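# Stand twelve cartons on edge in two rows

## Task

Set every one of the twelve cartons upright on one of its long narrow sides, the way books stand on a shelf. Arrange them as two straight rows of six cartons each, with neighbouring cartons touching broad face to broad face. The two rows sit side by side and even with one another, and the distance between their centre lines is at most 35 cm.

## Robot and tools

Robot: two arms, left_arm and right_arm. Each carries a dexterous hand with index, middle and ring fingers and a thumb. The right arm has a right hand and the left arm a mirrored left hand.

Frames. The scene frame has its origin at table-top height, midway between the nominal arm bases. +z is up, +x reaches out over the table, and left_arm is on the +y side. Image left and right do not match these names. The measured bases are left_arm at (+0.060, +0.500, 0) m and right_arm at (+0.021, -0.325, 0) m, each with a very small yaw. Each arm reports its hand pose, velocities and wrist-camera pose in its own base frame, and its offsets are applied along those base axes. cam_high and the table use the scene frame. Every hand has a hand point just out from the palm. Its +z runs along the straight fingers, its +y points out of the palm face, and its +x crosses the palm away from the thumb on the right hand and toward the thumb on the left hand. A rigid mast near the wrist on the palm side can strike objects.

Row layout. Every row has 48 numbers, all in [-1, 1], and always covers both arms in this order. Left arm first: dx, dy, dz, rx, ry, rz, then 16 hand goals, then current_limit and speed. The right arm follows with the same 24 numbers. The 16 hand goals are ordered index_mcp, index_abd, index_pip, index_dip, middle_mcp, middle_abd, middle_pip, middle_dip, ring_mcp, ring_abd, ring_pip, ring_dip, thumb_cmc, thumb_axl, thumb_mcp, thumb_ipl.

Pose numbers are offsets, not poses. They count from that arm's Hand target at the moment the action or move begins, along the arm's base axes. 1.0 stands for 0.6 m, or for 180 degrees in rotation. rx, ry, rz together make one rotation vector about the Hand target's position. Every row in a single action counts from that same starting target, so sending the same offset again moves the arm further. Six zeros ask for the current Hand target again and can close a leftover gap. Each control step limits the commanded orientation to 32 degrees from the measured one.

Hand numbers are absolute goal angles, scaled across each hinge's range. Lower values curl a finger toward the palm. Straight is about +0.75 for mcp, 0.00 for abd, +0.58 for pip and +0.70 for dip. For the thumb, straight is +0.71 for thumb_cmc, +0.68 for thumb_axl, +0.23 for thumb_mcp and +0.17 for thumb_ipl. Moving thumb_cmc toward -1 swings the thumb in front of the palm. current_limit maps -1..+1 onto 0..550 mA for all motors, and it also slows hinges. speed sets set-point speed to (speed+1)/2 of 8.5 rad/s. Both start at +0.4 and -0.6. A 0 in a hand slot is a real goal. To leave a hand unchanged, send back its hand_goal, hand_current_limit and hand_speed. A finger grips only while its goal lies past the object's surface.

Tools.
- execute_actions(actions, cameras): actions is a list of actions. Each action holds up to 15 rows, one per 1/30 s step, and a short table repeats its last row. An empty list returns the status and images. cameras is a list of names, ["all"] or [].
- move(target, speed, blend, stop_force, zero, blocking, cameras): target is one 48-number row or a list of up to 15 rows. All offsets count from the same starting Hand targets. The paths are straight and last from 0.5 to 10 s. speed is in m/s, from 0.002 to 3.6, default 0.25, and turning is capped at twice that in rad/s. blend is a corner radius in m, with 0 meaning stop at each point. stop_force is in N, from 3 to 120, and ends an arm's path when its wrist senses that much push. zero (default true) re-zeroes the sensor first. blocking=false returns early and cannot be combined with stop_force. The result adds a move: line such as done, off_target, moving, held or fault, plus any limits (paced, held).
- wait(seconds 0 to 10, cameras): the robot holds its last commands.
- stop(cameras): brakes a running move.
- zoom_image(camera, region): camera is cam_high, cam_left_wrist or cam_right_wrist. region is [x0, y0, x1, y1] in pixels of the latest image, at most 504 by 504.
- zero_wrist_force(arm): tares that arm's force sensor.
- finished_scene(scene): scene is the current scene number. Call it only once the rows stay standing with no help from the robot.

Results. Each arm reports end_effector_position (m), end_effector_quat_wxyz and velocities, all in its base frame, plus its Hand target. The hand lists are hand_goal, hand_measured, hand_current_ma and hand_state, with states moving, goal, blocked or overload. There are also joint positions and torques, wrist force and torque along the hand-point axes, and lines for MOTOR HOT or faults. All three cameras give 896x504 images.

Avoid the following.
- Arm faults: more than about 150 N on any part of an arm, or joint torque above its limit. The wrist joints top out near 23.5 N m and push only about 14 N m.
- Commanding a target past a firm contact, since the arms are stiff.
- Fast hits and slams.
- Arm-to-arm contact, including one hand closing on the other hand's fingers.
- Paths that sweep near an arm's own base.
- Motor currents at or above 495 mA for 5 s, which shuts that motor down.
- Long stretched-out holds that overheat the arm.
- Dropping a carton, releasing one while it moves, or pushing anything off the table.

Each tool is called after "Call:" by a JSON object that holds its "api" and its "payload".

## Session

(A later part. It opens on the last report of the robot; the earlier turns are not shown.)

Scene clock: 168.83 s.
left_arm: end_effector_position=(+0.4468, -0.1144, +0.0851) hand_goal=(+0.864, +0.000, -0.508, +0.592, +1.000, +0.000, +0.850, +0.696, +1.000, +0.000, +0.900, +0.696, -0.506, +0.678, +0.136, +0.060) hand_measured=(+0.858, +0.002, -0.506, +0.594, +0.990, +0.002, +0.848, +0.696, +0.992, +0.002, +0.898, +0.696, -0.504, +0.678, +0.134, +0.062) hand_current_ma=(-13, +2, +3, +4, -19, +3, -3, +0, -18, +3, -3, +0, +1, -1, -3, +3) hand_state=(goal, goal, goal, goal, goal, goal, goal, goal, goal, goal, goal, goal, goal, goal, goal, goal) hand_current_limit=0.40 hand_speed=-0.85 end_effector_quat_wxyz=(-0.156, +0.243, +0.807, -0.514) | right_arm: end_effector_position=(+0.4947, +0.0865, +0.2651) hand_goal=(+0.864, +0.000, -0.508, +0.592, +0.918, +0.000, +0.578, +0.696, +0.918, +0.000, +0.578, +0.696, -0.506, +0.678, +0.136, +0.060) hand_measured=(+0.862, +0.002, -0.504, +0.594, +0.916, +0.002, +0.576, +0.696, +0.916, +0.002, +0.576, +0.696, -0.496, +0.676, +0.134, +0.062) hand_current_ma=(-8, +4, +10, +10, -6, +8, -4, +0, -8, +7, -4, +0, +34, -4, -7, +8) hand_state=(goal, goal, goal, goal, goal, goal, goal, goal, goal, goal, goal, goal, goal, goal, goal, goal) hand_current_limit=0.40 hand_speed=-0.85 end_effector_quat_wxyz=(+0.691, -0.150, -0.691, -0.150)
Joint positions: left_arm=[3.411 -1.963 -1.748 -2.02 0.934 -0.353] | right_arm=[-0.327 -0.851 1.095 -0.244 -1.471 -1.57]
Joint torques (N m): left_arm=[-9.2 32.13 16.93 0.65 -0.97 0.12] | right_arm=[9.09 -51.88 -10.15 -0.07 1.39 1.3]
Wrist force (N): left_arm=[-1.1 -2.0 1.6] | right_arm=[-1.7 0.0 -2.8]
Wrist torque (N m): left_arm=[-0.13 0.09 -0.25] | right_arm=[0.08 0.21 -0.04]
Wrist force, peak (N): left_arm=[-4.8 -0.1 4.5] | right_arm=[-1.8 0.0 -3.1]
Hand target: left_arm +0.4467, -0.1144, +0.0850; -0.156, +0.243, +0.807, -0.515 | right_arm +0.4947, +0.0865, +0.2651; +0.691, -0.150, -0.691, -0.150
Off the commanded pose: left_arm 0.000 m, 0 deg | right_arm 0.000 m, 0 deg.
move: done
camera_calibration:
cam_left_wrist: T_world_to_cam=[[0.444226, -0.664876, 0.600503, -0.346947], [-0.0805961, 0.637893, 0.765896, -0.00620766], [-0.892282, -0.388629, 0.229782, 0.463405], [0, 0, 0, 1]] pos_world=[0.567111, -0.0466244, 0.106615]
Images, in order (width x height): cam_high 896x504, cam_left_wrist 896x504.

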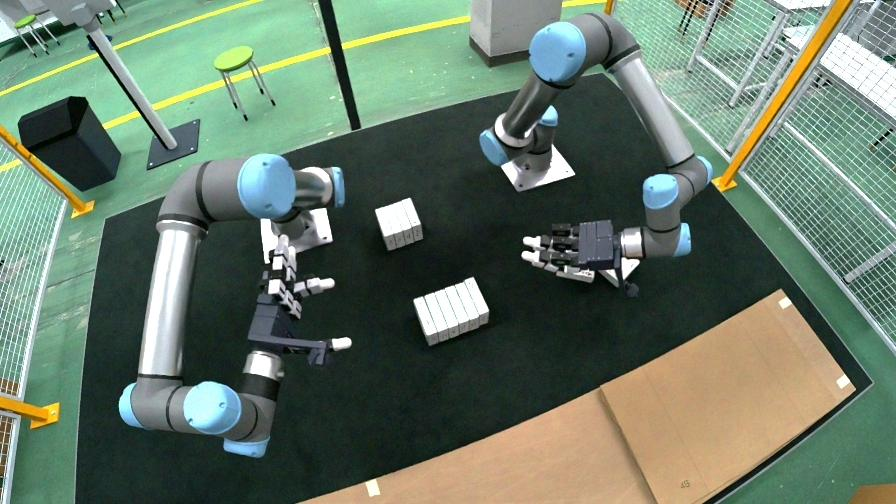

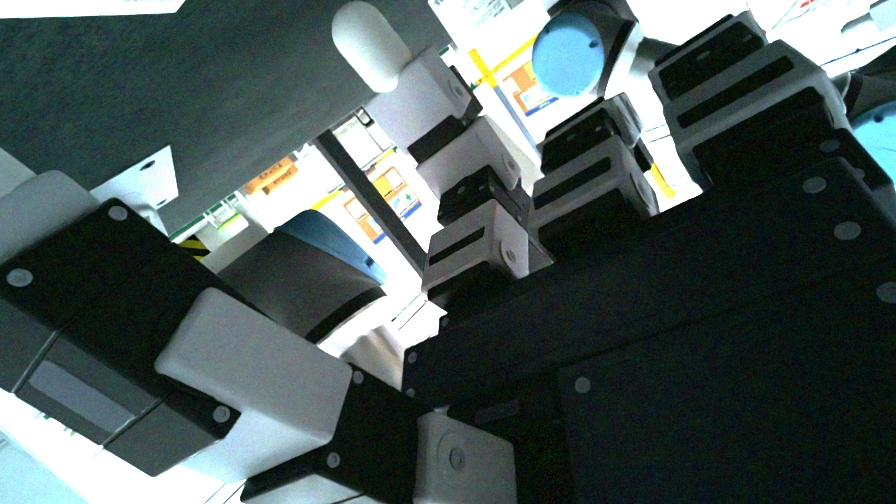

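Call:
{"api": "move", "payload": {"target": [0.0078,0.0022,0,0,0,-0.01333,0.864,0,-0.508,0.592,1.0,0,0.85,0.696,1.0,0,0.9,0.696,-0.506,0.678,0.136,0.06,0.4,-0.85,0,0,0,0,0,0,0.864,0,-0.508,0.592,0.918,0,0.578,0.696,0.918,0,0.578,0.696,-0.506,0.678,0.136,0.06,0.4,-0.85], "speed": 0.1, "cameras": ["cam_left_wrist"]}}

Call:
{"api": "zoom_image", "payload": {"camera": "cam_left_wrist", "region": [0, 0, 250, 150]}}

Scene clock: 170.33 s.
left_arm: end_effector_position=(+0.4514, -0.1131, +0.0850) hand_goal=(+0.864, +0.000, -0.508, +0.592, +1.000, +0.000, +0.850, +0.696, +1.000, +0.000, +0.900, +0.696, -0.506, +0.678, +0.136, +0.060) hand_measured=(+0.858, +0.002, -0.506, +0.594, +0.990, +0.002, +0.848, +0.696, +0.992, +0.002, +0.898, +0.696, -0.504, +0.678, +0.134, +0.062) hand_current_ma=(-13, +2, +3, +4, -19, +3, -3, +0, -18, +3, -3, +0, +1, -1, -3, +3) hand_state=(goal, goal, goal, goal, goal, goal, goal, goal, goal, goal, goal, goal, goal, goal, goal, goal) hand_current_limit=0.40 hand_speed=-0.85 end_effector_quat_wxyz=(-0.166, +0.260, +0.802, -0.511) | right_arm: end_effector_position=(+0.4947, +0.0865, +0.2651) hand_goal=(+0.864, +0.000, -0.508, +0.592, +0.918, +0.000, +0.578, +0.696, +0.918, +0.000, +0.578, +0.696, -0.506, +0.678, +0.136, +0.060) hand_measured=(+0.862, +0.002, -0.504, +0.594, +0.916, +0.002, +0.576, +0.696, +0.916, +0.002, +0.576, +0.696, -0.496, +0.676, +0.134, +0.062) hand_current_ma=(-8, +4, +10, +10, -6, +8, -4, +0, -8, +7, -4, +0, +34, -4, -7, +8) hand_state=(goal, goal, goal, goal, goal, goal, goal, goal, goal, goal, goal, goal, goal, goal, goal, goal) hand_current_limit=0.40 hand_speed=-0.85 end_effector_quat_wxyz=(+0.691, -0.150, -0.691, -0.150)
Joint positions: left_arm=[3.4 -1.985 -1.713 -2.044 0.961 -0.333] | right_arm=[-0.327 -0.851 1.095 -0.244 -1.471 -1.57]
Joint torques (N m): left_arm=[7.4 48.74 10.78 0.79 -2.25 -1.88] | right_arm=[9.04 -52.36 -10.09 -0.23 1.33 1.32]
Wrist force (N): left_arm=[-0.4 -2.3 1.8] | right_arm=[-1.6 -0.2 -2.8]
Wrist torque (N m): left_arm=[-0.16 0.01 -0.28] | right_arm=[0.06 0.19 -0.03]
Wrist force, peak (N): left_arm=[-1.0 -2.2 1.9] | right_arm=[-1.7 0.0 -3.2]
Hand target: left_arm +0.4514, -0.1131, +0.0850; -0.166, +0.260, +0.802, -0.511 | right_arm +0.4947, +0.0865, +0.2651; +0.691, -0.150, -0.691, -0.150
Off the commanded pose: left_arm 0.000 m, 0 deg | right_arm 0.000 m, 0 deg.
move: done
camera_calibration:
cam_left_wrist: T_world_to_cam=[[0.415605, -0.68307, 0.600573, -0.337201], [-0.0533634, 0.64085, 0.765809, -0.0184582], [-0.907979, -0.350322, 0.229889, 0.47951], [0, 0, 0, 1]] pos_world=[0.574542, -0.0505198, 0.106415]
Images, in order (width x height): cam_left_wrist 896x504.

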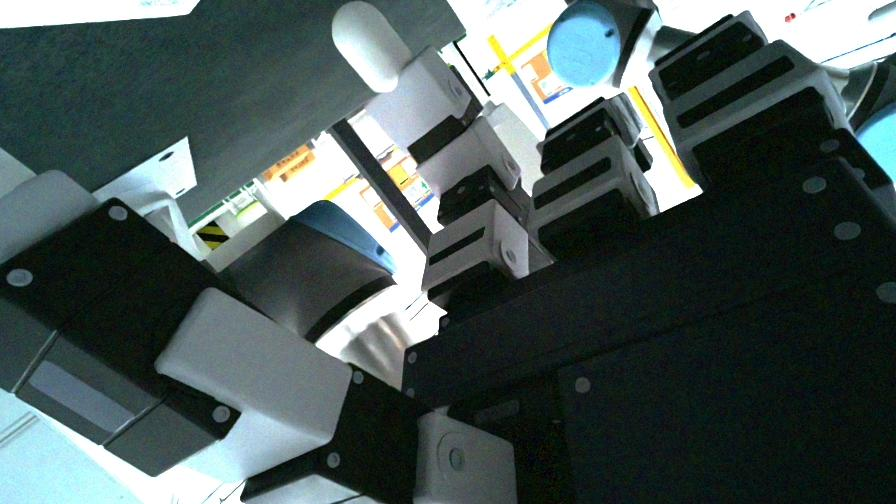

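Scaled by 2.016 from the camera's 896x504 image, which has a finer 1280x720 frame.

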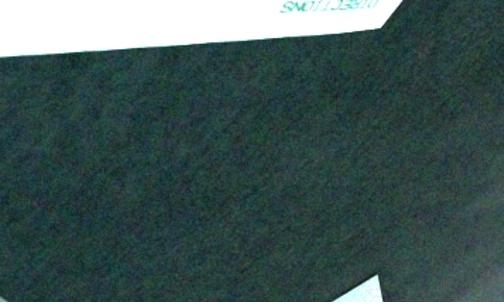

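Call:
{"api": "move", "payload": {"target": [0,0,-0.0918,0,0,0,0.864,0,-0.508,0.592,1.0,0,0.85,0.696,1.0,0,0.9,0.696,-0.506,0.678,0.136,0.06,0.4,-0.85,0,0,0,0,0,0,0.864,0,-0.508,0.592,0.918,0,0.578,0.696,0.918,0,0.578,0.696,-0.506,0.678,0.136,0.06,0.4,-0.85], "speed": 0.06, "stop_force": 4.5}}

Call:
{"api": "move", "payload": {"target": [0,0,0,0,0,0,0.686,0,-0.508,0.592,1.0,0,0.85,0.696,1.0,0,0.9,0.696,-0.506,0.678,-0.022,0.06,0.4,-0.85,0,0,0,0,0,0,0.864,0,-0.508,0.592,0.918,0,0.578,0.696,0.918,0,0.578,0.696,-0.506,0.678,0.136,0.06,0.4,-0.85], "cameras": ["cam_high"]}}

Call:
{"api": "zoom_image", "payload": {"camera": "cam_high", "region": [520, 180, 650, 310]}}

Scene clock: 172.37 s.
left_arm: end_effector_position=(+0.4514, -0.1131, +0.0515) hand_goal=(+0.864, +0.000, -0.508, +0.592, +1.000, +0.000, +0.850, +0.696, +1.000, +0.000, +0.900, +0.696, -0.506, +0.678, +0.136, +0.060) hand_measured=(+0.856, +0.002, -0.506, +0.594, +0.990, +0.002, +0.848, +0.696, +0.992, +0.002, +0.898, +0.696, -0.502, +0.678, +0.136, +0.058) hand_current_ma=(-14, +2, +3, +4, -20, +2, -3, +0, -19, +3, -3, +0, +7, +1, +0, -4) hand_state=(goal, goal, goal, goal, goal, goal, goal, goal, goal, goal, goal, goal, goal, goal, goal, goal) hand_current_limit=0.40 hand_speed=-0.85 end_effector_quat_wxyz=(-0.166, +0.260, +0.802, -0.511) | right_arm: end_effector_position=(+0.4947, +0.0865, +0.2651) hand_goal=(+0.864, +0.000, -0.508, +0.592, +0.918, +0.000, +0.578, +0.696, +0.918, +0.000, +0.578, +0.696, -0.506, +0.678, +0.136, +0.060) hand_measured=(+0.862, +0.002, -0.504, +0.594, +0.916, +0.002, +0.576, +0.696, +0.916, +0.002, +0.576, +0.696, -0.496, +0.676, +0.134, +0.062) hand_current_ma=(-8, +4, +10, +10, -6, +8, -4, +0, -8, +7, -4, +0, +34, -4, -7, +8) hand_state=(goal, goal, goal, goal, goal, goal, goal, goal, goal, goal, goal, goal, goal, goal, goal, goal) hand_current_limit=0.40 hand_speed=-0.85 end_effector_quat_wxyz=(+0.691, -0.150, -0.691, -0.150)
Joint positions: left_arm=[3.4 -2.03 -1.747 -1.966 0.96 -0.333] | right_arm=[-0.327 -0.851 1.095 -0.244 -1.471 -1.57]
Joint torques (N m): left_arm=[6.91 28.02 14.13 -0.66 -0.79 1.09] | right_arm=[9.7 -52.45 -11.25 0.08 1.16 1.21]
Wrist force (N): left_arm=[-1.1 -7.2 0.5] | right_arm=[-1.6 -0.1 -2.9]
Wrist torque (N m): left_arm=[-0.56 0.04 -0.35] | right_arm=[0.07 0.20 -0.03]
Wrist force, peak (N): left_arm=[-1.8 -24.0 -3.0] | right_arm=[-1.7 -0.3 -3.1]
Hand target: left_arm +0.4513, -0.1131, +0.0515; -0.166, +0.260, +0.802, -0.511 (not the last commanded pose) | right_arm +0.4947, +0.0865, +0.2651; +0.691, -0.150, -0.691, -0.150
Off the commanded pose: left_arm 0.022 m, 0 deg | right_arm 0.000 m, 0 deg.
move: contact (left_arm)

Scene clock: 172.97 s.
left_arm: end_effector_position=(+0.4513, -0.1131, +0.0515) hand_goal=(+0.686, +0.000, -0.508, +0.592, +1.000, +0.000, +0.850, +0.696, +1.000, +0.000, +0.900, +0.696, -0.506, +0.678, -0.022, +0.060) hand_measured=(+0.754, +0.002, -0.502, +0.594, +0.990, +0.002, +0.848, +0.696, +0.992, +0.002, +0.898, +0.696, -0.508, +0.678, +0.032, +0.072) hand_current_ma=(+237, +2, +11, +4, -20, +2, -3, +0, -19, +3, -3, +0, -2, +1, +231, +34) hand_state=(blocked, goal, goal, goal, goal, goal, goal, goal, goal, goal, goal, goal, goal, goal, blocked, goal) hand_current_limit=0.40 hand_speed=-0.85 end_effector_quat_wxyz=(-0.166, +0.260, +0.802, -0.511) | right_arm: end_effector_position=(+0.4947, +0.0865, +0.2651) hand_goal=(+0.864, +0.000, -0.508, +0.592, +0.918, +0.000, +0.578, +0.696, +0.918, +0.000, +0.578, +0.696, -0.506, +0.678, +0.136, +0.060) hand_measured=(+0.862, +0.002, -0.504, +0.594, +0.916, +0.002, +0.576, +0.696, +0.916, +0.002, +0.576, +0.696, -0.496, +0.676, +0.134, +0.062) hand_current_ma=(-8, +4, +10, +10, -6, +8, -4, +0, -8, +7, -4, +0, +34, -4, -7, +8) hand_state=(goal, goal, goal, goal, goal, goal, goal, goal, goal, goal, goal, goal, goal, goal, goal, goal) hand_current_limit=0.40 hand_speed=-0.85 end_effector_quat_wxyz=(+0.691, -0.150, -0.691, -0.150)
Joint positions: left_arm=[3.4 -2.03 -1.747 -1.966 0.96 -0.333] | right_arm=[-0.327 -0.851 1.095 -0.244 -1.471 -1.57]
Joint torques (N m): left_arm=[6.25 34.06 9.8 -0.68 -0.67 1] | right_arm=[9.17 -51.08 -10.83 0.02 1.25 1.14]
Wrist force (N): left_arm=[-1.0 -5.6 0.1] | right_arm=[-1.6 -0.3 -3.1]
Wrist torque (N m): left_arm=[-0.10 0.06 -0.33] | right_arm=[0.06 0.20 -0.03]
Wrist force, peak (N): left_arm=[-1.2 -7.6 0.8] | right_arm=[-1.8 -0.3 -3.0]
Hand target: left_arm +0.4513, -0.1131, +0.0515; -0.166, +0.260, +0.802, -0.511 | right_arm +0.4947, +0.0865, +0.2651; +0.691, -0.150, -0.691, -0.150
Off the commanded pose: left_arm 0.000 m, 0 deg | right_arm 0.000 m, 0 deg.
move: done
Images, in order (width x height): cam_high 896x504.

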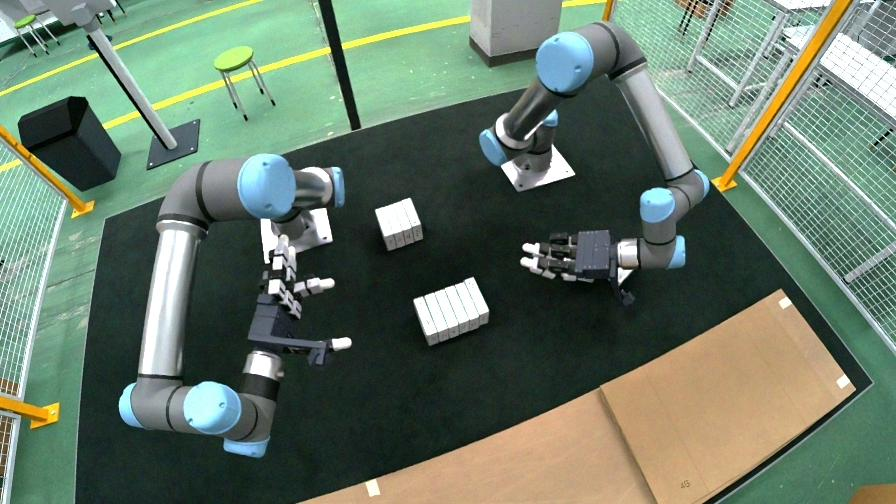

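Scaled by 3.877 from the camera's 896x504 image, which has a finer 1280x720 frame.

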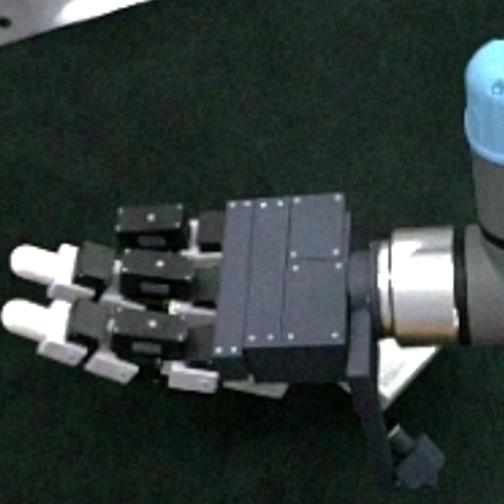

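Call:
{"api": "move", "payload": {"target": [[0,0,0,0,0,0,0.864,0,-0.508,0.592,1.0,0,0.85,0.696,1.0,0,0.9,0.696,-0.506,0.678,0.136,0.06,0.4,-0.85,0,0,0,0,0,0,0.864,0,-0.508,0.592,0.918,0,0.578,0.696,0.918,0,0.578,0.696,-0.506,0.678,0.136,0.06,0.4,-0.85],[0,0,0.2475,0,0,0,0.864,0,-0.508,0.592,1.0,0,0.85,0.696,1.0,0,0.9,0.696,-0.506,0.678,0.136,0.06,0.4,-0.85,0,0,0,0,0,0,0.864,0,-0.508,0.592,0.918,0,0.578,0.696,0.918,0,0.578,0.696,-0.506,0.678,0.136,0.06,0.4,-0.85],[0.1077,0.234,0.2475,0,0,0.3022,0.864,0,-0.508,0.592,1.0,0,0.85,0.696,1.0,0,0.9,0.696,-0.506,0.678,0.136,0.06,0.4,-0.85,0,0,0,0,0,0,0.864,0,-0.508,0.592,0.918,0,0.578,0.696,0.918,0,0.578,0.696,-0.506,0.678,0.136,0.06,0.4,-0.85],[0.1077,0.234,0.0558,0,0,0.3022,0.864,0,-0.508,0.592,1.0,0,0.85,0.696,1.0,0,0.9,0.696,-0.506,0.678,0.136,0.06,0.4,-0.85,0,0,0,0,0,0,0.864,0,-0.508,0.592,0.918,0,0.578,0.696,0.918,0,0.578,0.696,-0.506,0.678,0.136,0.06,0.4,-0.85]], "speed": [0.1,0.2,0.4,0.25], "blend": [0,0.02,0.02,0], "cameras": ["cam_high","cam_left_wrist"]}}

Call:
{"api": "zoom_image", "payload": {"camera": "cam_high", "region": [520, 200, 670, 310]}}

Call:
{"api": "zoom_image", "payload": {"camera": "cam_left_wrist", "region": [0, 0, 400, 250]}}

Scene clock: 177.90 s.
left_arm: end_effector_position=(+0.5159, +0.0273, +0.0851) hand_goal=(+0.864, +0.000, -0.508, +0.592, +1.000, +0.000, +0.850, +0.696, +1.000, +0.000, +0.900, +0.696, -0.506, +0.678, +0.136, +0.060) hand_measured=(+0.850, +0.002, -0.506, +0.594, +0.990, +0.002, +0.848, +0.696, +0.990, +0.002, +0.898, +0.696, -0.508, +0.678, +0.132, +0.060) hand_current_ma=(-36, +2, +3, +2, -21, +2, -3, +0, -19, +3, -3, +0, -2, +1, -7, +1) hand_state=(goal, goal, goal, goal, goal, goal, goal, goal, goal, goal, goal, goal, goal, goal, goal, goal) hand_current_limit=0.40 hand_speed=-0.85 end_effector_quat_wxyz=(+0.086, -0.135, +0.832, -0.531) | right_arm: end_effector_position=(+0.4947, +0.0865, +0.2651) hand_goal=(+0.864, +0.000, -0.508, +0.592, +0.918, +0.000, +0.578, +0.696, +0.918, +0.000, +0.578, +0.696, -0.506, +0.678, +0.136, +0.060) hand_measured=(+0.862, +0.002, -0.504, +0.594, +0.916, +0.002, +0.576, +0.696, +0.916, +0.002, +0.576, +0.696, -0.496, +0.676, +0.134, +0.062) hand_current_ma=(-8, +4, +10, +10, -6, +8, -4, +0, -8, +7, -4, +0, +34, -4, -7, +8) hand_state=(goal, goal, goal, goal, goal, goal, goal, goal, goal, goal, goal, goal, goal, goal, goal, goal) hand_current_limit=0.40 hand_speed=-0.85 end_effector_quat_wxyz=(+0.691, -0.150, -0.691, -0.150)
Joint positions: left_arm=[3.789 -1.866 -1.979 -1.47 0.538 -0.897] | right_arm=[-0.327 -0.851 1.095 -0.244 -1.471 -1.57]
Joint torques (N m): left_arm=[-4.83 24.03 23.27 2.6 -1.97 1.85] | right_arm=[8.95 -52.13 -10.08 0.04 1.17 1.09]
Wrist force (N): left_arm=[-0.6 -1.8 1.3] | right_arm=[-1.6 -0.3 -2.8]
Wrist torque (N m): left_arm=[-0.10 -0.07 -0.21] | right_arm=[0.05 0.19 -0.03]
Wrist force, peak (N): left_arm=[-1.0 -6.0 0.2] | right_arm=[-1.8 -0.2 -3.1]
Hand target: left_arm +0.5160, +0.0273, +0.0850; +0.086, -0.135, +0.832, -0.531 | right_arm +0.4947, +0.0865, +0.2651; +0.691, -0.150, -0.691, -0.150
Off the commanded pose: left_arm 0.000 m, 0 deg | right_arm 0.000 m, 0 deg.
move: done
camera_calibration:
cam_left_wrist: T_world_to_cam=[[0.797475, -0.059189, 0.600442, -0.482218], [-0.552175, 0.329509, 0.76585, 0.160738], [-0.243181, -0.942295, 0.230093, 0.260454], [0, 0, 0, 1]] pos_world=[0.53665, 0.163918, 0.106514]
Images, in order (width x height): cam_high 896x504, cam_left_wrist 896x504.

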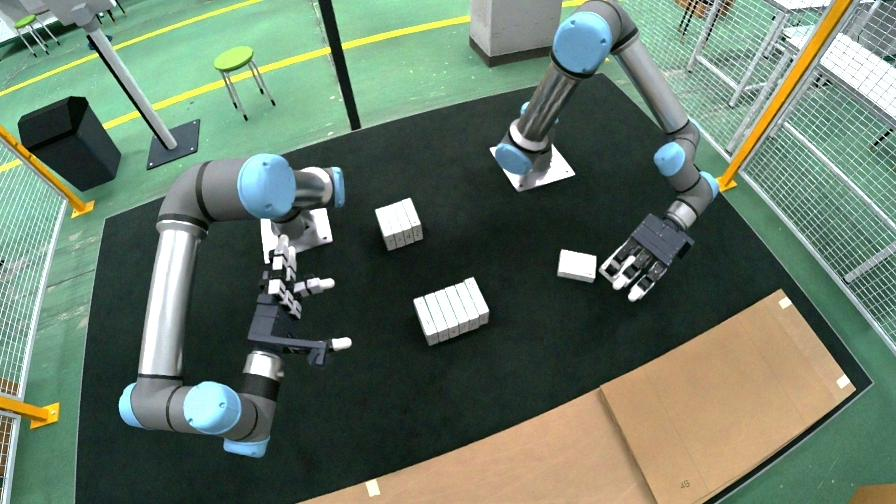

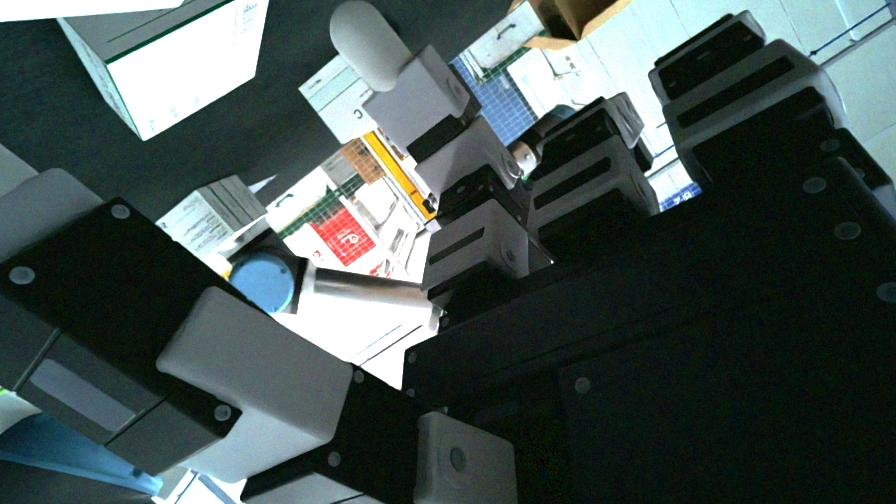

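Scaled by 3.360 from the camera's 896x504 image, which has a finer 1280x720 frame.

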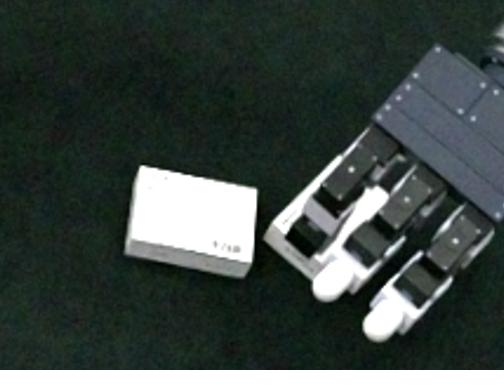

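Scaled by 1.260 from the camera's 896x504 image, which has a finer 1280x720 frame.

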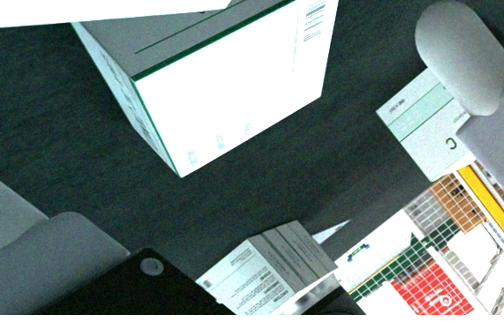

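Call:
{"api": "move", "payload": {"target": [[0.003,0.0093,0,0,0,0,0.864,0,-0.508,0.592,1.0,0,0.85,0.696,1.0,0,0.9,0.696,-0.506,0.678,0.136,0.06,0.4,-0.85,0,0,0,0,0,0,0.864,0,-0.508,0.592,0.918,0,0.578,0.696,0.918,0,0.578,0.696,-0.506,0.678,0.136,0.06,0.4,-0.85],[0.003,0.0093,-0.0918,0,0,0,0.864,0,-0.508,0.592,1.0,0,0.85,0.696,1.0,0,0.9,0.696,-0.506,0.678,0.136,0.06,0.4,-0.85,0,0,0,0,0,0,0.864,0,-0.508,0.592,0.918,0,0.578,0.696,0.918,0,0.578,0.696,-0.506,0.678,0.136,0.06,0.4,-0.85]], "speed": [0.06,0.05], "stop_force": 4.5}}

Scene clock: 180.70 s.
left_arm: end_effector_position=(+0.5177, +0.0329, +0.0299) hand_goal=(+0.864, +0.000, -0.508, +0.592, +1.000, +0.000, +0.850, +0.696, +1.000, +0.000, +0.900, +0.696, -0.506, +0.678, +0.136, +0.060) hand_measured=(+0.850, +0.002, -0.506, +0.594, +0.990, +0.002, +0.848, +0.696, +0.990, +0.002, +0.898, +0.696, -0.508, +0.678, +0.132, +0.060) hand_current_ma=(-36, +2, +3, +2, -21, +2, -3, +0, -19, +3, -3, +0, -2, +1, -7, +1) hand_state=(goal, goal, goal, goal, goal, goal, goal, goal, goal, goal, goal, goal, goal, goal, goal, goal) hand_current_limit=0.40 hand_speed=-0.85 end_effector_quat_wxyz=(+0.086, -0.135, +0.832, -0.531) | right_arm: end_effector_position=(+0.4947, +0.0865, +0.2651) hand_goal=(+0.864, +0.000, -0.508, +0.592, +0.918, +0.000, +0.578, +0.696, +0.918, +0.000, +0.578, +0.696, -0.506, +0.678, +0.136, +0.060) hand_measured=(+0.862, +0.002, -0.504, +0.594, +0.916, +0.002, +0.576, +0.696, +0.916, +0.002, +0.576, +0.696, -0.496, +0.676, +0.134, +0.062) hand_current_ma=(-8, +4, +10, +10, -6, +8, -4, +0, -8, +7, -4, +0, +34, -4, -7, +8) hand_state=(goal, goal, goal, goal, goal, goal, goal, goal, goal, goal, goal, goal, goal, goal, goal, goal) hand_current_limit=0.40 hand_speed=-0.85 end_effector_quat_wxyz=(+0.691, -0.150, -0.691, -0.150)
Joint positions: left_arm=[3.795 -1.972 -2.012 -1.34 0.541 -0.886] | right_arm=[-0.327 -0.851 1.095 -0.244 -1.471 -1.57]
Joint torques (N m): left_arm=[-6.8 45.46 28.58 1.8 -2.69 0.44] | right_arm=[9.71 -51.74 -11.06 0.02 0.84 1.18]
Wrist force (N): left_arm=[-0.6 -1.9 1.6] | right_arm=[-1.8 -0.1 -3.0]
Wrist torque (N m): left_arm=[-0.14 -0.03 -0.34] | right_arm=[0.09 0.23 -0.04]
Wrist force, peak (N): left_arm=[-0.6 -1.9 1.6] | right_arm=[-1.9 -0.2 -3.1]
Hand target: left_arm +0.5178, +0.0329, +0.0299; +0.086, -0.135, +0.832, -0.531 | right_arm +0.4947, +0.0865, +0.2651; +0.691, -0.150, -0.691, -0.150
Off the commanded pose: left_arm 0.000 m, 0 deg | right_arm 0.000 m, 0 deg.
move: done

Call:
{"api": "move", "payload": {"target": [[0,0,0,0,0,0,0.686,0,-0.508,0.592,1.0,0,0.85,0.696,1.0,0,0.9,0.696,-0.506,0.678,-0.022,0.06,0.4,-0.85,0,0,0,0,0,0,0.864,0,-0.508,0.592,0.918,0,0.578,0.696,0.918,0,0.578,0.696,-0.506,0.678,0.136,0.06,0.4,-0.85],[0,0,0.2167,0,0,0,0.686,0,-0.508,0.592,1.0,0,0.85,0.696,1.0,0,0.9,0.696,-0.506,0.678,-0.022,0.06,0.4,-0.85,0,0,0,0,0,0,0.864,0,-0.508,0.592,0.918,0,0.578,0.696,0.918,0,0.578,0.696,-0.506,0.678,0.136,0.06,0.4,-0.85],[-0.1963,-0.3048,0.2835,0,0,-0.2889,0.686,0,-0.508,0.592,1.0,0,0.85,0.696,1.0,0,0.9,0.696,-0.506,0.678,-0.022,0.06,0.4,-0.85,0,0,0,0,0,0,0.864,0,-0.508,0.592,0.918,0,0.578,0.696,0.918,0,0.578,0.696,-0.506,0.678,0.136,0.06,0.4,-0.85]], "speed": [0.1,0.25,0.45], "blend": [0,0.02,0], "cameras": ["cam_high"]}}

Call:
{"api": "zoom_image", "payload": {"camera": "cam_high", "region": [480, 180, 640, 310]}}

Scene clock: 184.33 s.
left_arm: end_effector_position=(+0.4001, -0.1499, +0.2000) hand_goal=(+0.686, +0.000, -0.508, +0.592, +1.000, +0.000, +0.850, +0.696, +1.000, +0.000, +0.900, +0.696, -0.506, +0.678, -0.022, +0.060) hand_measured=(+0.754, +0.002, -0.474, +0.610, +0.990, +0.002, +0.848, +0.696, +0.990, +0.002, +0.898, +0.696, -0.508, +0.678, +0.040, +0.072) hand_current_ma=(+238, +1, +93, +43, -21, +2, -3, +0, -20, +2, -3, +0, -3, +1, +280, +38) hand_state=(blocked, goal, blocked, goal, goal, goal, goal, goal, goal, goal, goal, goal, goal, goal, blocked, goal) hand_current_limit=0.40 hand_speed=-0.85 end_effector_quat_wxyz=(-0.156, +0.243, +0.807, -0.515) | right_arm: end_effector_position=(+0.4947, +0.0865, +0.2651) hand_goal=(+0.864, +0.000, -0.508, +0.592, +0.918, +0.000, +0.578, +0.696, +0.918, +0.000, +0.578, +0.696, -0.506, +0.678, +0.136, +0.060) hand_measured=(+0.862, +0.002, -0.504, +0.594, +0.916, +0.002, +0.576, +0.696, +0.916, +0.002, +0.576, +0.696, -0.496, +0.676, +0.134, +0.062) hand_current_ma=(-8, +4, +10, +10, -6, +8, -4, +0, -8, +7, -4, +0, +34, -4, -7, +8) hand_state=(goal, goal, goal, goal, goal, goal, goal, goal, goal, goal, goal, goal, goal, goal, goal, goal) hand_current_limit=0.40 hand_speed=-0.85 end_effector_quat_wxyz=(+0.691, -0.150, -0.691, -0.150)
Joint positions: left_arm=[3.367 -1.739 -1.724 -2.25 0.897 -0.382] | right_arm=[-0.327 -0.851 1.095 -0.244 -1.471 -1.57]
Joint torques (N m): left_arm=[-8.12 25.16 13.21 -0.57 -1.18 -1.32] | right_arm=[8.25 -51.54 -10.97 0.25 0.64 1.11]
Wrist force (N): left_arm=[-1.0 -1.4 1.7] | right_arm=[-1.6 -0.3 -3.1]
Wrist torque (N m): left_arm=[-0.08 0.01 -0.34] | right_arm=[0.08 0.21 -0.04]
Wrist force, peak (N): left_arm=[-0.4 -4.7 -1.2] | right_arm=[-1.7 -0.2 -3.2]
Hand target: left_arm +0.4000, -0.1500, +0.2000; -0.156, +0.243, +0.807, -0.515 | right_arm +0.4947, +0.0865, +0.2651; +0.691, -0.150, -0.691, -0.150
Off the commanded pose: left_arm 0.000 m, 0 deg | right_arm 0.000 m, 0 deg.
move: done
Images, in order (width x height): cam_high 896x504.

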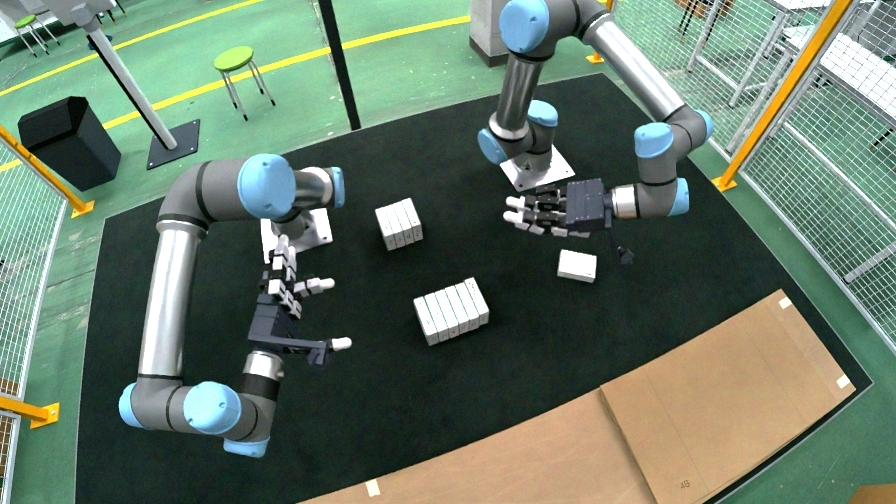

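Scaled by 3.150 from the camera's 896x504 image, which has a finer 1280x720 frame.

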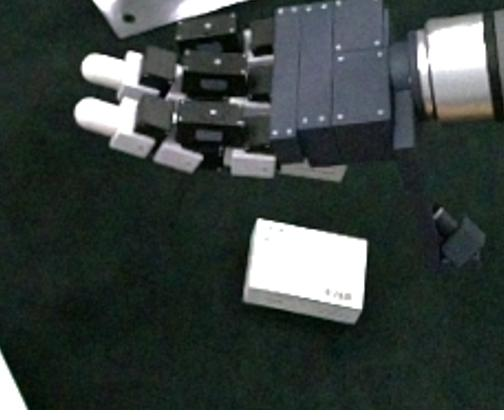

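Call:
{"api": "move", "payload": {"target": [[-0.4908,-0.4458,0,-0.4572,-0.2421,-0.2468,0.686,0,-0.508,0.592,1.0,0,0.85,0.696,1.0,0,0.9,0.696,-0.506,0.678,-0.022,0.06,0.4,-0.85,0,0,0,0,0,0,0.864,0,-0.508,0.592,0.918,0,0.578,0.696,0.918,0,0.578,0.696,-0.506,0.678,0.136,0.06,0.4,-0.85],[-0.4908,-0.4458,-0.1667,-0.4572,-0.2421,-0.2468,0.686,0,-0.508,0.592,1.0,0,0.85,0.696,1.0,0,0.9,0.696,-0.506,0.678,-0.022,0.06,0.4,-0.85,0,0,0,0,0,0,0.864,0,-0.508,0.592,0.918,0,0.578,0.696,0.918,0,0.578,0.696,-0.506,0.678,0.136,0.06,0.4,-0.85]], "speed": [0.45,0.25], "blend": [0.02,0], "cameras": ["cam_high"]}}

Call:
{"api": "zoom_image", "payload": {"camera": "cam_high", "region": [372, 180, 434, 256]}}

Scene clock: 187.57 s.
left_arm: end_effector_position=(+0.1055, -0.4175, +0.1000) hand_goal=(+0.686, +0.000, -0.508, +0.592, +1.000, +0.000, +0.850, +0.696, +1.000, +0.000, +0.900, +0.696, -0.506, +0.678, -0.022, +0.060) hand_measured=(+0.754, +0.002, -0.474, +0.610, +0.998, +0.002, +0.848, +0.696, +0.998, +0.002, +0.898, +0.696, -0.496, +0.678, +0.040, +0.072) hand_current_ma=(+237, +2, +93, +43, -4, +2, -3, +0, -4, +2, -3, +0, +23, +1, +280, +39) hand_state=(blocked, goal, blocked, goal, goal, goal, goal, goal, goal, goal, goal, goal, goal, goal, blocked, goal) hand_current_limit=0.40 hand_speed=-0.85 end_effector_quat_wxyz=(+0.149, +0.691, +0.150, -0.691) | right_arm: end_effector_position=(+0.4947, +0.0865, +0.2651) hand_goal=(+0.864, +0.000, -0.508, +0.592, +0.918, +0.000, +0.578, +0.696, +0.918, +0.000, +0.578, +0.696, -0.506, +0.678, +0.136, +0.060) hand_measured=(+0.862, +0.002, -0.504, +0.594, +0.916, +0.002, +0.576, +0.696, +0.916, +0.002, +0.576, +0.696, -0.496, +0.676, +0.134, +0.062) hand_current_ma=(-8, +4, +10, +10, -6, +8, -4, +0, -8, +7, -4, +0, +34, -4, -7, +8) hand_state=(goal, goal, goal, goal, goal, goal, goal, goal, goal, goal, goal, goal, goal, goal, goal, goal) hand_current_limit=0.40 hand_speed=-0.85 end_effector_quat_wxyz=(+0.691, -0.150, -0.691, -0.150)
Joint positions: left_arm=[2.788 -1.928 -2.253 -2.102 0.792 1.57] | right_arm=[-0.327 -0.851 1.095 -0.244 -1.471 -1.57]
Joint torques (N m): left_arm=[-9.08 18.34 17.97 0.27 -0.75 1.98] | right_arm=[9.3 -51.61 -9.99 0.18 0.58 1.27]
Wrist force (N): left_arm=[-3.2 -0.4 3.8] | right_arm=[-1.6 0.0 -2.9]
Wrist torque (N m): left_arm=[-0.55 -0.17 -0.42] | right_arm=[0.08 0.20 -0.03]
Wrist force, peak (N): left_arm=[-4.2 0.3 4.1] | right_arm=[-1.8 -0.2 -3.1]
Hand target: left_arm +0.1055, -0.4175, +0.1000; +0.149, +0.691, +0.149, -0.691 | right_arm +0.4947, +0.0865, +0.2651; +0.691, -0.150, -0.691, -0.150
Off the commanded pose: left_arm 0.000 m, 0 deg | right_arm 0.000 m, 0 deg.
move: done
Images, in order (width x height): cam_high 896x504.

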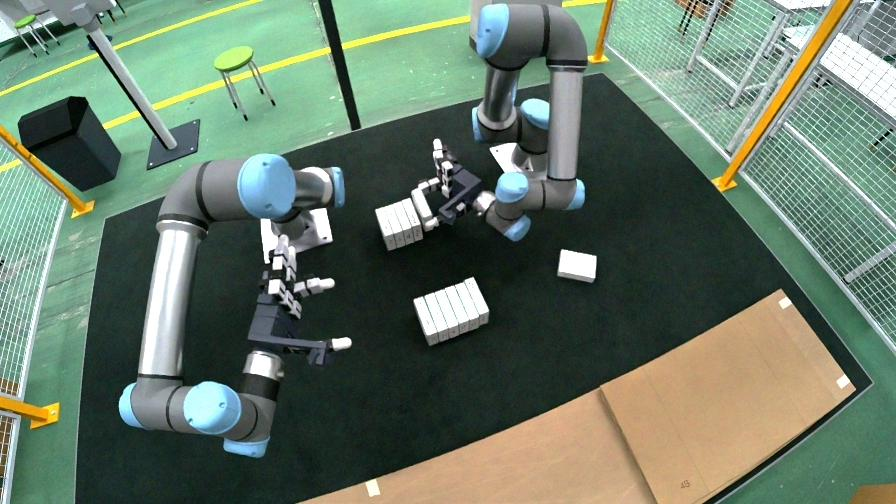

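Scaled by 6.632 from the camera's 896x504 image, which has a finer 1280x720 frame.

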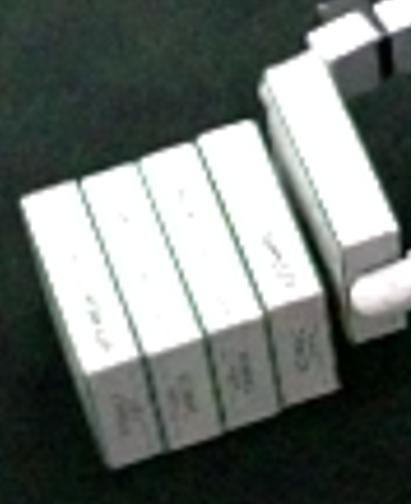

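Call:
{"api": "move", "payload": {"target": [[-0.0057,0,-0.03333,0,0,0,0.686,0,-0.508,0.592,1.0,0,0.85,0.696,1.0,0,0.9,0.696,-0.506,0.678,-0.022,0.06,0.4,-0.85,0,0,0,0,0,0,0.864,0,-0.508,0.592,0.918,0,0.578,0.696,0.918,0,0.578,0.696,-0.506,0.678,0.136,0.06,0.4,-0.85],[-0.0057,-0.0178,-0.03333,0,0,0,0.686,0,-0.508,0.592,1.0,0,0.85,0.696,1.0,0,0.9,0.696,-0.506,0.678,-0.022,0.06,0.4,-0.85,0,0,0,0,0,0,0.864,0,-0.508,0.592,0.918,0,0.578,0.696,0.918,0,0.578,0.696,-0.506,0.678,0.136,0.06,0.4,-0.85]], "speed": [0.1,0.045]}}

Call:
{"api": "move", "payload": {"target": [0,0,-0.045,0,0,0,0.686,0,-0.508,0.592,1.0,0,0.85,0.696,1.0,0,0.9,0.696,-0.506,0.678,-0.022,0.06,0.4,-0.85,0,0,0,0,0,0,0.864,0,-0.508,0.592,0.918,0,0.578,0.696,0.918,0,0.578,0.696,-0.506,0.678,0.136,0.06,0.4,-0.85], "speed": 0.02, "stop_force": 3.5, "cameras": ["cam_high"]}}

Call:
{"api": "zoom_image", "payload": {"camera": "cam_high", "region": [372, 180, 434, 256]}}

Scene clock: 189.23 s.
left_arm: end_effector_position=(+0.1021, -0.4282, +0.0799) hand_goal=(+0.686, +0.000, -0.508, +0.592, +1.000, +0.000, +0.850, +0.696, +1.000, +0.000, +0.900, +0.696, -0.506, +0.678, -0.022, +0.060) hand_measured=(+0.754, +0.002, -0.474, +0.610, +0.998, +0.002, +0.848, +0.696, +0.998, +0.002, +0.898, +0.696, -0.496, +0.678, +0.040, +0.072) hand_current_ma=(+237, +2, +93, +43, -3, +2, -3, +0, -3, +2, -3, +0, +23, +1, +280, +39) hand_state=(blocked, goal, blocked, goal, goal, goal, goal, goal, goal, goal, goal, goal, goal, goal, blocked, goal) hand_current_limit=0.40 hand_speed=-0.85 end_effector_quat_wxyz=(+0.149, +0.691, +0.150, -0.691) | right_arm: end_effector_position=(+0.4947, +0.0865, +0.2651) hand_goal=(+0.864, +0.000, -0.508, +0.592, +0.918, +0.000, +0.578, +0.696, +0.918, +0.000, +0.578, +0.696, -0.506, +0.678, +0.136, +0.060) hand_measured=(+0.862, +0.002, -0.504, +0.594, +0.916, +0.002, +0.576, +0.696, +0.916, +0.002, +0.576, +0.696, -0.496, +0.676, +0.134, +0.062) hand_current_ma=(-8, +4, +10, +10, -6, +8, -4, +0, -8, +7, -4, +0, +34, -4, -7, +8) hand_state=(goal, goal, goal, goal, goal, goal, goal, goal, goal, goal, goal, goal, goal, goal, goal, goal) hand_current_limit=0.40 hand_speed=-0.85 end_effector_quat_wxyz=(+0.691, -0.150, -0.691, -0.150)
Joint positions: left_arm=[2.756 -1.989 -2.247 -2.047 0.76 1.57] | right_arm=[-0.327 -0.851 1.095 -0.244 -1.471 -1.57]
Joint torques (N m): left_arm=[8.03 39.27 0.59 0.1 1.62 1.08] | right_arm=[9.34 -52.09 -10.56 0.19 0.52 1.19]
Wrist force (N): left_arm=[-2.8 -0.9 3.5] | right_arm=[-1.6 -0.2 -2.8]
Wrist torque (N m): left_arm=[-0.55 -0.21 -0.39] | right_arm=[0.05 0.19 -0.03]
Wrist force, peak (N): left_arm=[-3.6 -0.2 3.8] | right_arm=[-1.9 -0.1 -3.0]
Hand target: left_arm +0.1021, -0.4281, +0.0800; +0.149, +0.691, +0.149, -0.691 | right_arm +0.4947, +0.0865, +0.2651; +0.691, -0.150, -0.691, -0.150
Off the commanded pose: left_arm 0.000 m, 0 deg | right_arm 0.000 m, 0 deg.
move: done

Scene clock: 190.90 s.
left_arm: end_effector_position=(+0.1021, -0.4281, +0.0681) hand_goal=(+0.686, +0.000, -0.508, +0.592, +1.000, +0.000, +0.850, +0.696, +1.000, +0.000, +0.900, +0.696, -0.506, +0.678, -0.022, +0.060) hand_measured=(+0.754, +0.002, -0.470, +0.612, +0.998, +0.002, +0.848, +0.696, +0.998, +0.002, +0.898, +0.696, -0.516, +0.674, +0.036, +0.074) hand_current_ma=(+237, +1, +104, +47, -3, +2, -3, +0, -3, +3, -3, +0, -19, -9, +257, +42) hand_state=(blocked, goal, blocked, goal, goal, goal, goal, goal, goal, goal, goal, goal, goal, goal, blocked, goal) hand_current_limit=0.40 hand_speed=-0.85 end_effector_quat_wxyz=(+0.149, +0.691, +0.149, -0.691) | right_arm: end_effector_position=(+0.4947, +0.0865, +0.2651) hand_goal=(+0.864, +0.000, -0.508, +0.592, +0.918, +0.000, +0.578, +0.696, +0.918, +0.000, +0.578, +0.696, -0.506, +0.678, +0.136, +0.060) hand_measured=(+0.862, +0.002, -0.504, +0.594, +0.916, +0.002, +0.576, +0.696, +0.916, +0.002, +0.576, +0.696, -0.496, +0.676, +0.134, +0.062) hand_current_ma=(-8, +4, +10, +10, -6, +8, -4, +0, -8, +7, -4, +0, +34, -4, -7, +8) hand_state=(goal, goal, goal, goal, goal, goal, goal, goal, goal, goal, goal, goal, goal, goal, goal, goal) hand_current_limit=0.40 hand_speed=-0.85 end_effector_quat_wxyz=(+0.691, -0.150, -0.691, -0.150)
Joint positions: left_arm=[2.756 -2.021 -2.251 -2.012 0.76 1.57] | right_arm=[-0.327 -0.851 1.095 -0.244 -1.471 -1.57]
Joint torques (N m): left_arm=[3.95 25.63 19.34 -0.15 0.03 1.14] | right_arm=[9 -51.44 -10.42 0.07 0.29 1.16]
Wrist force (N): left_arm=[-4.0 -0.7 3.9] | right_arm=[-1.8 -0.1 -2.9]
Wrist torque (N m): left_arm=[-0.59 -0.18 -0.37] | right_arm=[0.08 0.22 -0.05]
Wrist force, peak (N): left_arm=[-6.8 -1.0 3.9] | right_arm=[-1.8 -0.1 -3.1]
Hand target: left_arm +0.1021, -0.4281, +0.0681; +0.149, +0.691, +0.149, -0.691 (not the last commanded pose) | right_arm +0.4947, +0.0865, +0.2651; +0.691, -0.150, -0.691, -0.150
Off the commanded pose: left_arm 0.015 m, 0 deg | right_arm 0.000 m, 0 deg.
move: contact (left_arm)
Images, in order (width x height): cam_high 896x504.

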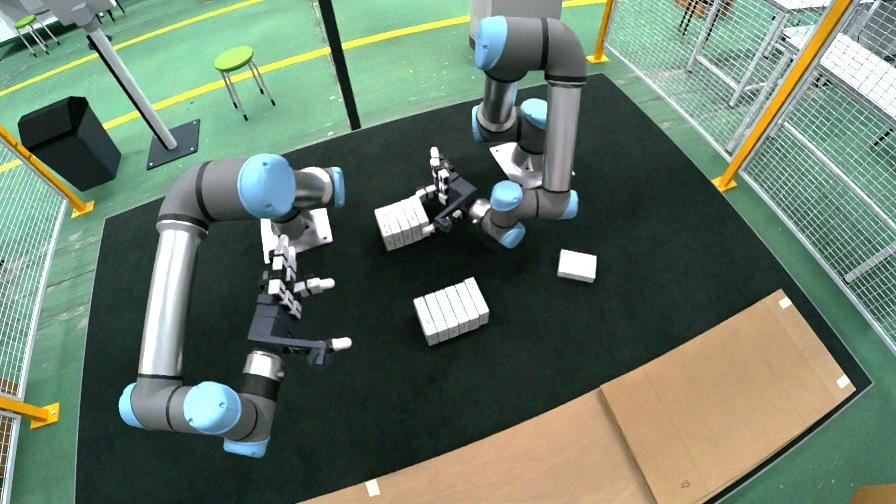

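Scaled by 6.632 from the camera's 896x504 image, which has a finer 1280x720 frame.

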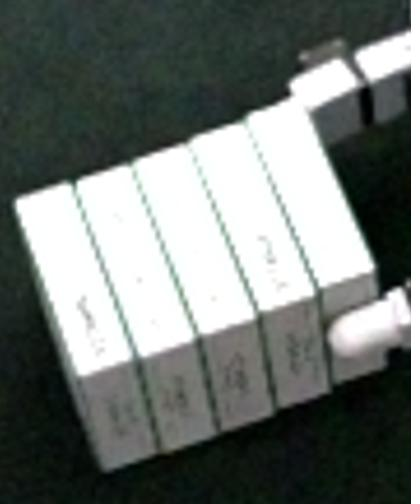

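Call:
{"api": "move", "payload": {"target": [[0,0,0,0,0,0,0.864,0,-0.508,0.592,1.0,0,0.85,0.696,1.0,0,0.9,0.696,-0.506,0.678,0.136,0.06,0.4,-0.85,0,0,0,0,0,0,0.864,0,-0.508,0.592,0.918,0,0.578,0.696,0.918,0,0.578,0.696,-0.506,0.678,0.136,0.06,0.4,-0.85],[0,0,0.25,0,0,0,0.864,0,-0.508,0.592,1.0,0,0.85,0.696,1.0,0,0.9,0.696,-0.506,0.678,0.136,0.06,0.4,-0.85,0,0,0,0,0,0,0.864,0,-0.508,0.592,0.918,0,0.578,0.696,0.918,0,0.578,0.696,-0.506,0.678,0.136,0.06,0.4,-0.85],[0.5855,0.5297,0.2198,0.4607,0.2319,0.2365,0.864,0,-0.508,0.592,1.0,0,0.85,0.696,1.0,0,0.9,0.696,-0.506,0.678,0.136,0.06,0.4,-0.85,0,0,0,0,0,0,0.864,0,-0.508,0.592,0.918,0,0.578,0.696,0.918,0,0.578,0.696,-0.506,0.678,0.136,0.06,0.4,-0.85],[0.5855,0.5297,0.0282,0.4607,0.2319,0.2365,0.864,0,-0.508,0.592,1.0,0,0.85,0.696,1.0,0,0.9,0.696,-0.506,0.678,0.136,0.06,0.4,-0.85,0,0,0,0,0,0,0.864,0,-0.508,0.592,0.918,0,0.578,0.696,0.918,0,0.578,0.696,-0.506,0.678,0.136,0.06,0.4,-0.85]], "speed": [0.1,0.3,0.5,0.3], "blend": [0,0.02,0.02,0], "cameras": ["cam_high","cam_left_wrist"]}}

Call:
{"api": "zoom_image", "payload": {"camera": "cam_left_wrist", "region": [0, 0, 250, 150]}}

Call:
{"api": "zoom_image", "payload": {"camera": "cam_high", "region": [372, 180, 500, 350]}}

Scene clock: 195.63 s.
left_arm: end_effector_position=(+0.4534, -0.1103, +0.0851) hand_goal=(+0.864, +0.000, -0.508, +0.592, +1.000, +0.000, +0.850, +0.696, +1.000, +0.000, +0.900, +0.696, -0.506, +0.678, +0.136, +0.060) hand_measured=(+0.858, +0.002, -0.506, +0.594, +0.990, +0.002, +0.848, +0.696, +0.992, +0.002, +0.898, +0.696, -0.504, +0.678, +0.134, +0.062) hand_current_ma=(-13, +2, +3, +4, -19, +2, -3, +0, -18, +3, -3, +0, +1, -1, -3, +3) hand_state=(goal, goal, goal, goal, goal, goal, goal, goal, goal, goal, goal, goal, goal, goal, goal, goal) hand_current_limit=0.40 hand_speed=-0.85 end_effector_quat_wxyz=(-0.166, +0.260, +0.802, -0.511) | right_arm: end_effector_position=(+0.4947, +0.0865, +0.2651) hand_goal=(+0.864, +0.000, -0.508, +0.592, +0.918, +0.000, +0.578, +0.696, +0.918, +0.000, +0.578, +0.696, -0.506, +0.678, +0.136, +0.060) hand_measured=(+0.862, +0.002, -0.504, +0.594, +0.916, +0.002, +0.576, +0.696, +0.916, +0.002, +0.576, +0.696, -0.496, +0.676, +0.134, +0.062) hand_current_ma=(-8, +4, +10, +10, -6, +8, -4, +0, -8, +7, -4, +0, +34, -4, -7, +8) hand_state=(goal, goal, goal, goal, goal, goal, goal, goal, goal, goal, goal, goal, goal, goal, goal, goal) hand_current_limit=0.40 hand_speed=-0.85 end_effector_quat_wxyz=(+0.691, -0.150, -0.691, -0.150)
Joint positions: left_arm=[3.404 -1.99 -1.706 -2.049 0.964 -0.33] | right_arm=[-0.327 -0.851 1.095 -0.244 -1.471 -1.57]
Joint torques (N m): left_arm=[-8.6 33.48 16.65 0.78 -1.15 -0.17] | right_arm=[9.37 -51.97 -11.13 0.26 0.25 1.24]
Wrist force (N): left_arm=[-0.4 -2.2 1.7] | right_arm=[-1.8 -0.2 -2.9]
Wrist torque (N m): left_arm=[-0.14 -0.01 -0.17] | right_arm=[0.08 0.22 -0.05]
Wrist force, peak (N): left_arm=[-5.3 -0.2 4.8] | right_arm=[-1.8 -0.4 -3.2]
Hand target: left_arm +0.4534, -0.1103, +0.0850; -0.166, +0.260, +0.802, -0.511 | right_arm +0.4947, +0.0865, +0.2651; +0.691, -0.150, -0.691, -0.150
Off the commanded pose: left_arm 0.000 m, 0 deg | right_arm 0.000 m, 0 deg.
move: done
camera_calibration:
cam_left_wrist: T_world_to_cam=[[0.416107, -0.682537, 0.600831, -0.336403], [-0.0537507, 0.641133, 0.765545, -0.0200211], [-0.907726, -0.350844, 0.230093, 0.482125], [0, 0, 0, 1]] pos_world=[0.576541, -0.0476203, 0.106514]
Images, in order (width x height): cam_high 896x504, cam_left_wrist 896x504.

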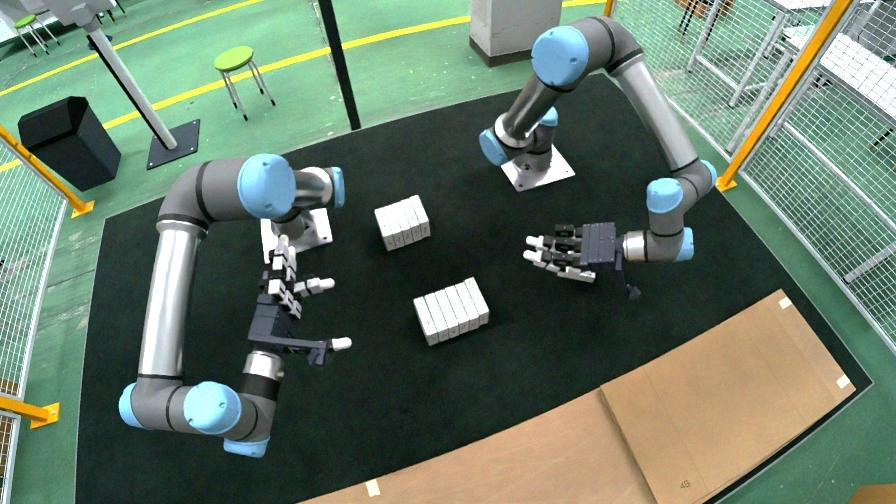

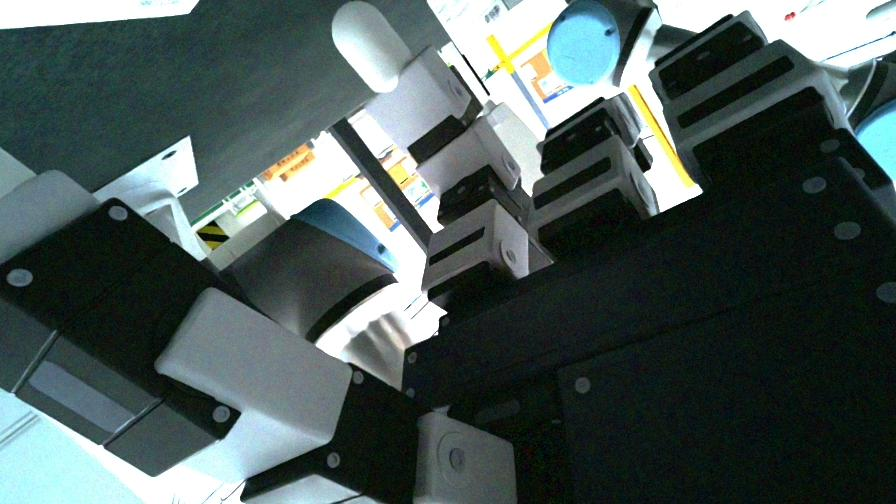

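Scaled by 2.016 from the camera's 896x504 image, which has a finer 1280x720 frame.

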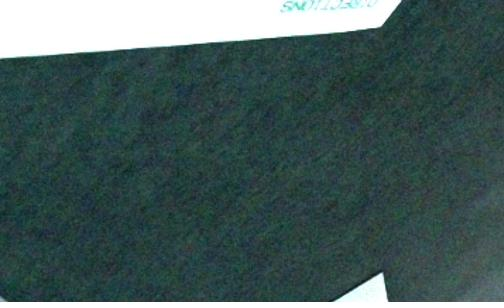

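Scaled by 2.965 from the camera's 896x504 image, which has a finer 1280x720 frame.

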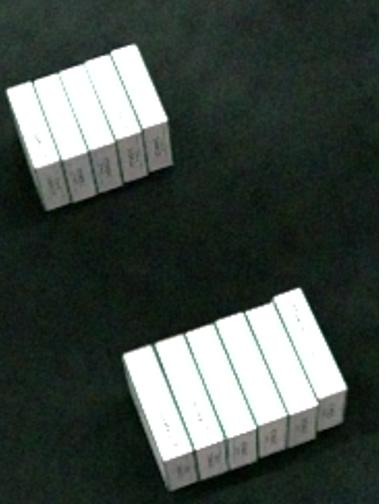

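Call:
{"api": "move", "payload": {"target": [0,0,-0.0918,0,0,0,0.864,0,-0.508,0.592,1.0,0,0.85,0.696,1.0,0,0.9,0.696,-0.506,0.678,0.136,0.06,0.4,-0.85,0,0,0,0,0,0,0.864,0,-0.508,0.592,0.918,0,0.578,0.696,0.918,0,0.578,0.696,-0.506,0.678,0.136,0.06,0.4,-0.85], "speed": 0.06, "stop_force": 4.5}}

Scene clock: 197.83 s.
left_arm: end_effector_position=(+0.4534, -0.1103, +0.0299) hand_goal=(+0.864, +0.000, -0.508, +0.592, +1.000, +0.000, +0.850, +0.696, +1.000, +0.000, +0.900, +0.696, -0.506, +0.678, +0.136, +0.060) hand_measured=(+0.858, +0.002, -0.506, +0.594, +0.990, +0.002, +0.848, +0.696, +0.992, +0.002, +0.898, +0.696, -0.504, +0.678, +0.134, +0.062) hand_current_ma=(-13, +2, +3, +4, -19, +2, -3, +0, -18, +3, -3, +0, +1, -1, -3, +3) hand_state=(goal, goal, goal, goal, goal, goal, goal, goal, goal, goal, goal, goal, goal, goal, goal, goal) hand_current_limit=0.40 hand_speed=-0.85 end_effector_quat_wxyz=(-0.166, +0.260, +0.802, -0.511) | right_arm: end_effector_position=(+0.4947, +0.0865, +0.2651) hand_goal=(+0.864, +0.000, -0.508, +0.592, +0.918, +0.000, +0.578, +0.696, +0.918, +0.000, +0.578, +0.696, -0.506, +0.678, +0.136, +0.060) hand_measured=(+0.862, +0.002, -0.504, +0.594, +0.916, +0.002, +0.576, +0.696, +0.916, +0.002, +0.576, +0.696, -0.496, +0.676, +0.134, +0.062) hand_current_ma=(-8, +4, +10, +10, -6, +8, -4, +0, -8, +7, -4, +0, +34, -4, -7, +8) hand_state=(goal, goal, goal, goal, goal, goal, goal, goal, goal, goal, goal, goal, goal, goal, goal, goal) hand_current_limit=0.40 hand_speed=-0.85 end_effector_quat_wxyz=(+0.691, -0.150, -0.691, -0.150)
Joint positions: left_arm=[3.404 -2.066 -1.758 -1.921 0.964 -0.33] | right_arm=[-0.327 -0.851 1.095 -0.244 -1.471 -1.57]
Joint torques (N m): left_arm=[-3.8 50.1 28.81 0.73 -0.55 -1.86] | right_arm=[8.91 -52.48 -11.16 0.2 0 1.3]
Wrist force (N): left_arm=[-0.8 -2.3 1.6] | right_arm=[-1.7 -0.2 -2.9]
Wrist torque (N m): left_arm=[-0.15 0.02 -0.18] | right_arm=[0.07 0.22 -0.04]
Wrist force, peak (N): left_arm=[-0.2 -3.0 1.9] | right_arm=[-1.9 -0.3 -3.0]
Hand target: left_arm +0.4534, -0.1103, +0.0299; -0.166, +0.260, +0.802, -0.511 | right_arm +0.4947, +0.0865, +0.2651; +0.691, -0.150, -0.691, -0.150
Off the commanded pose: left_arm 0.000 m, 0 deg | right_arm 0.000 m, 0 deg.
move: done


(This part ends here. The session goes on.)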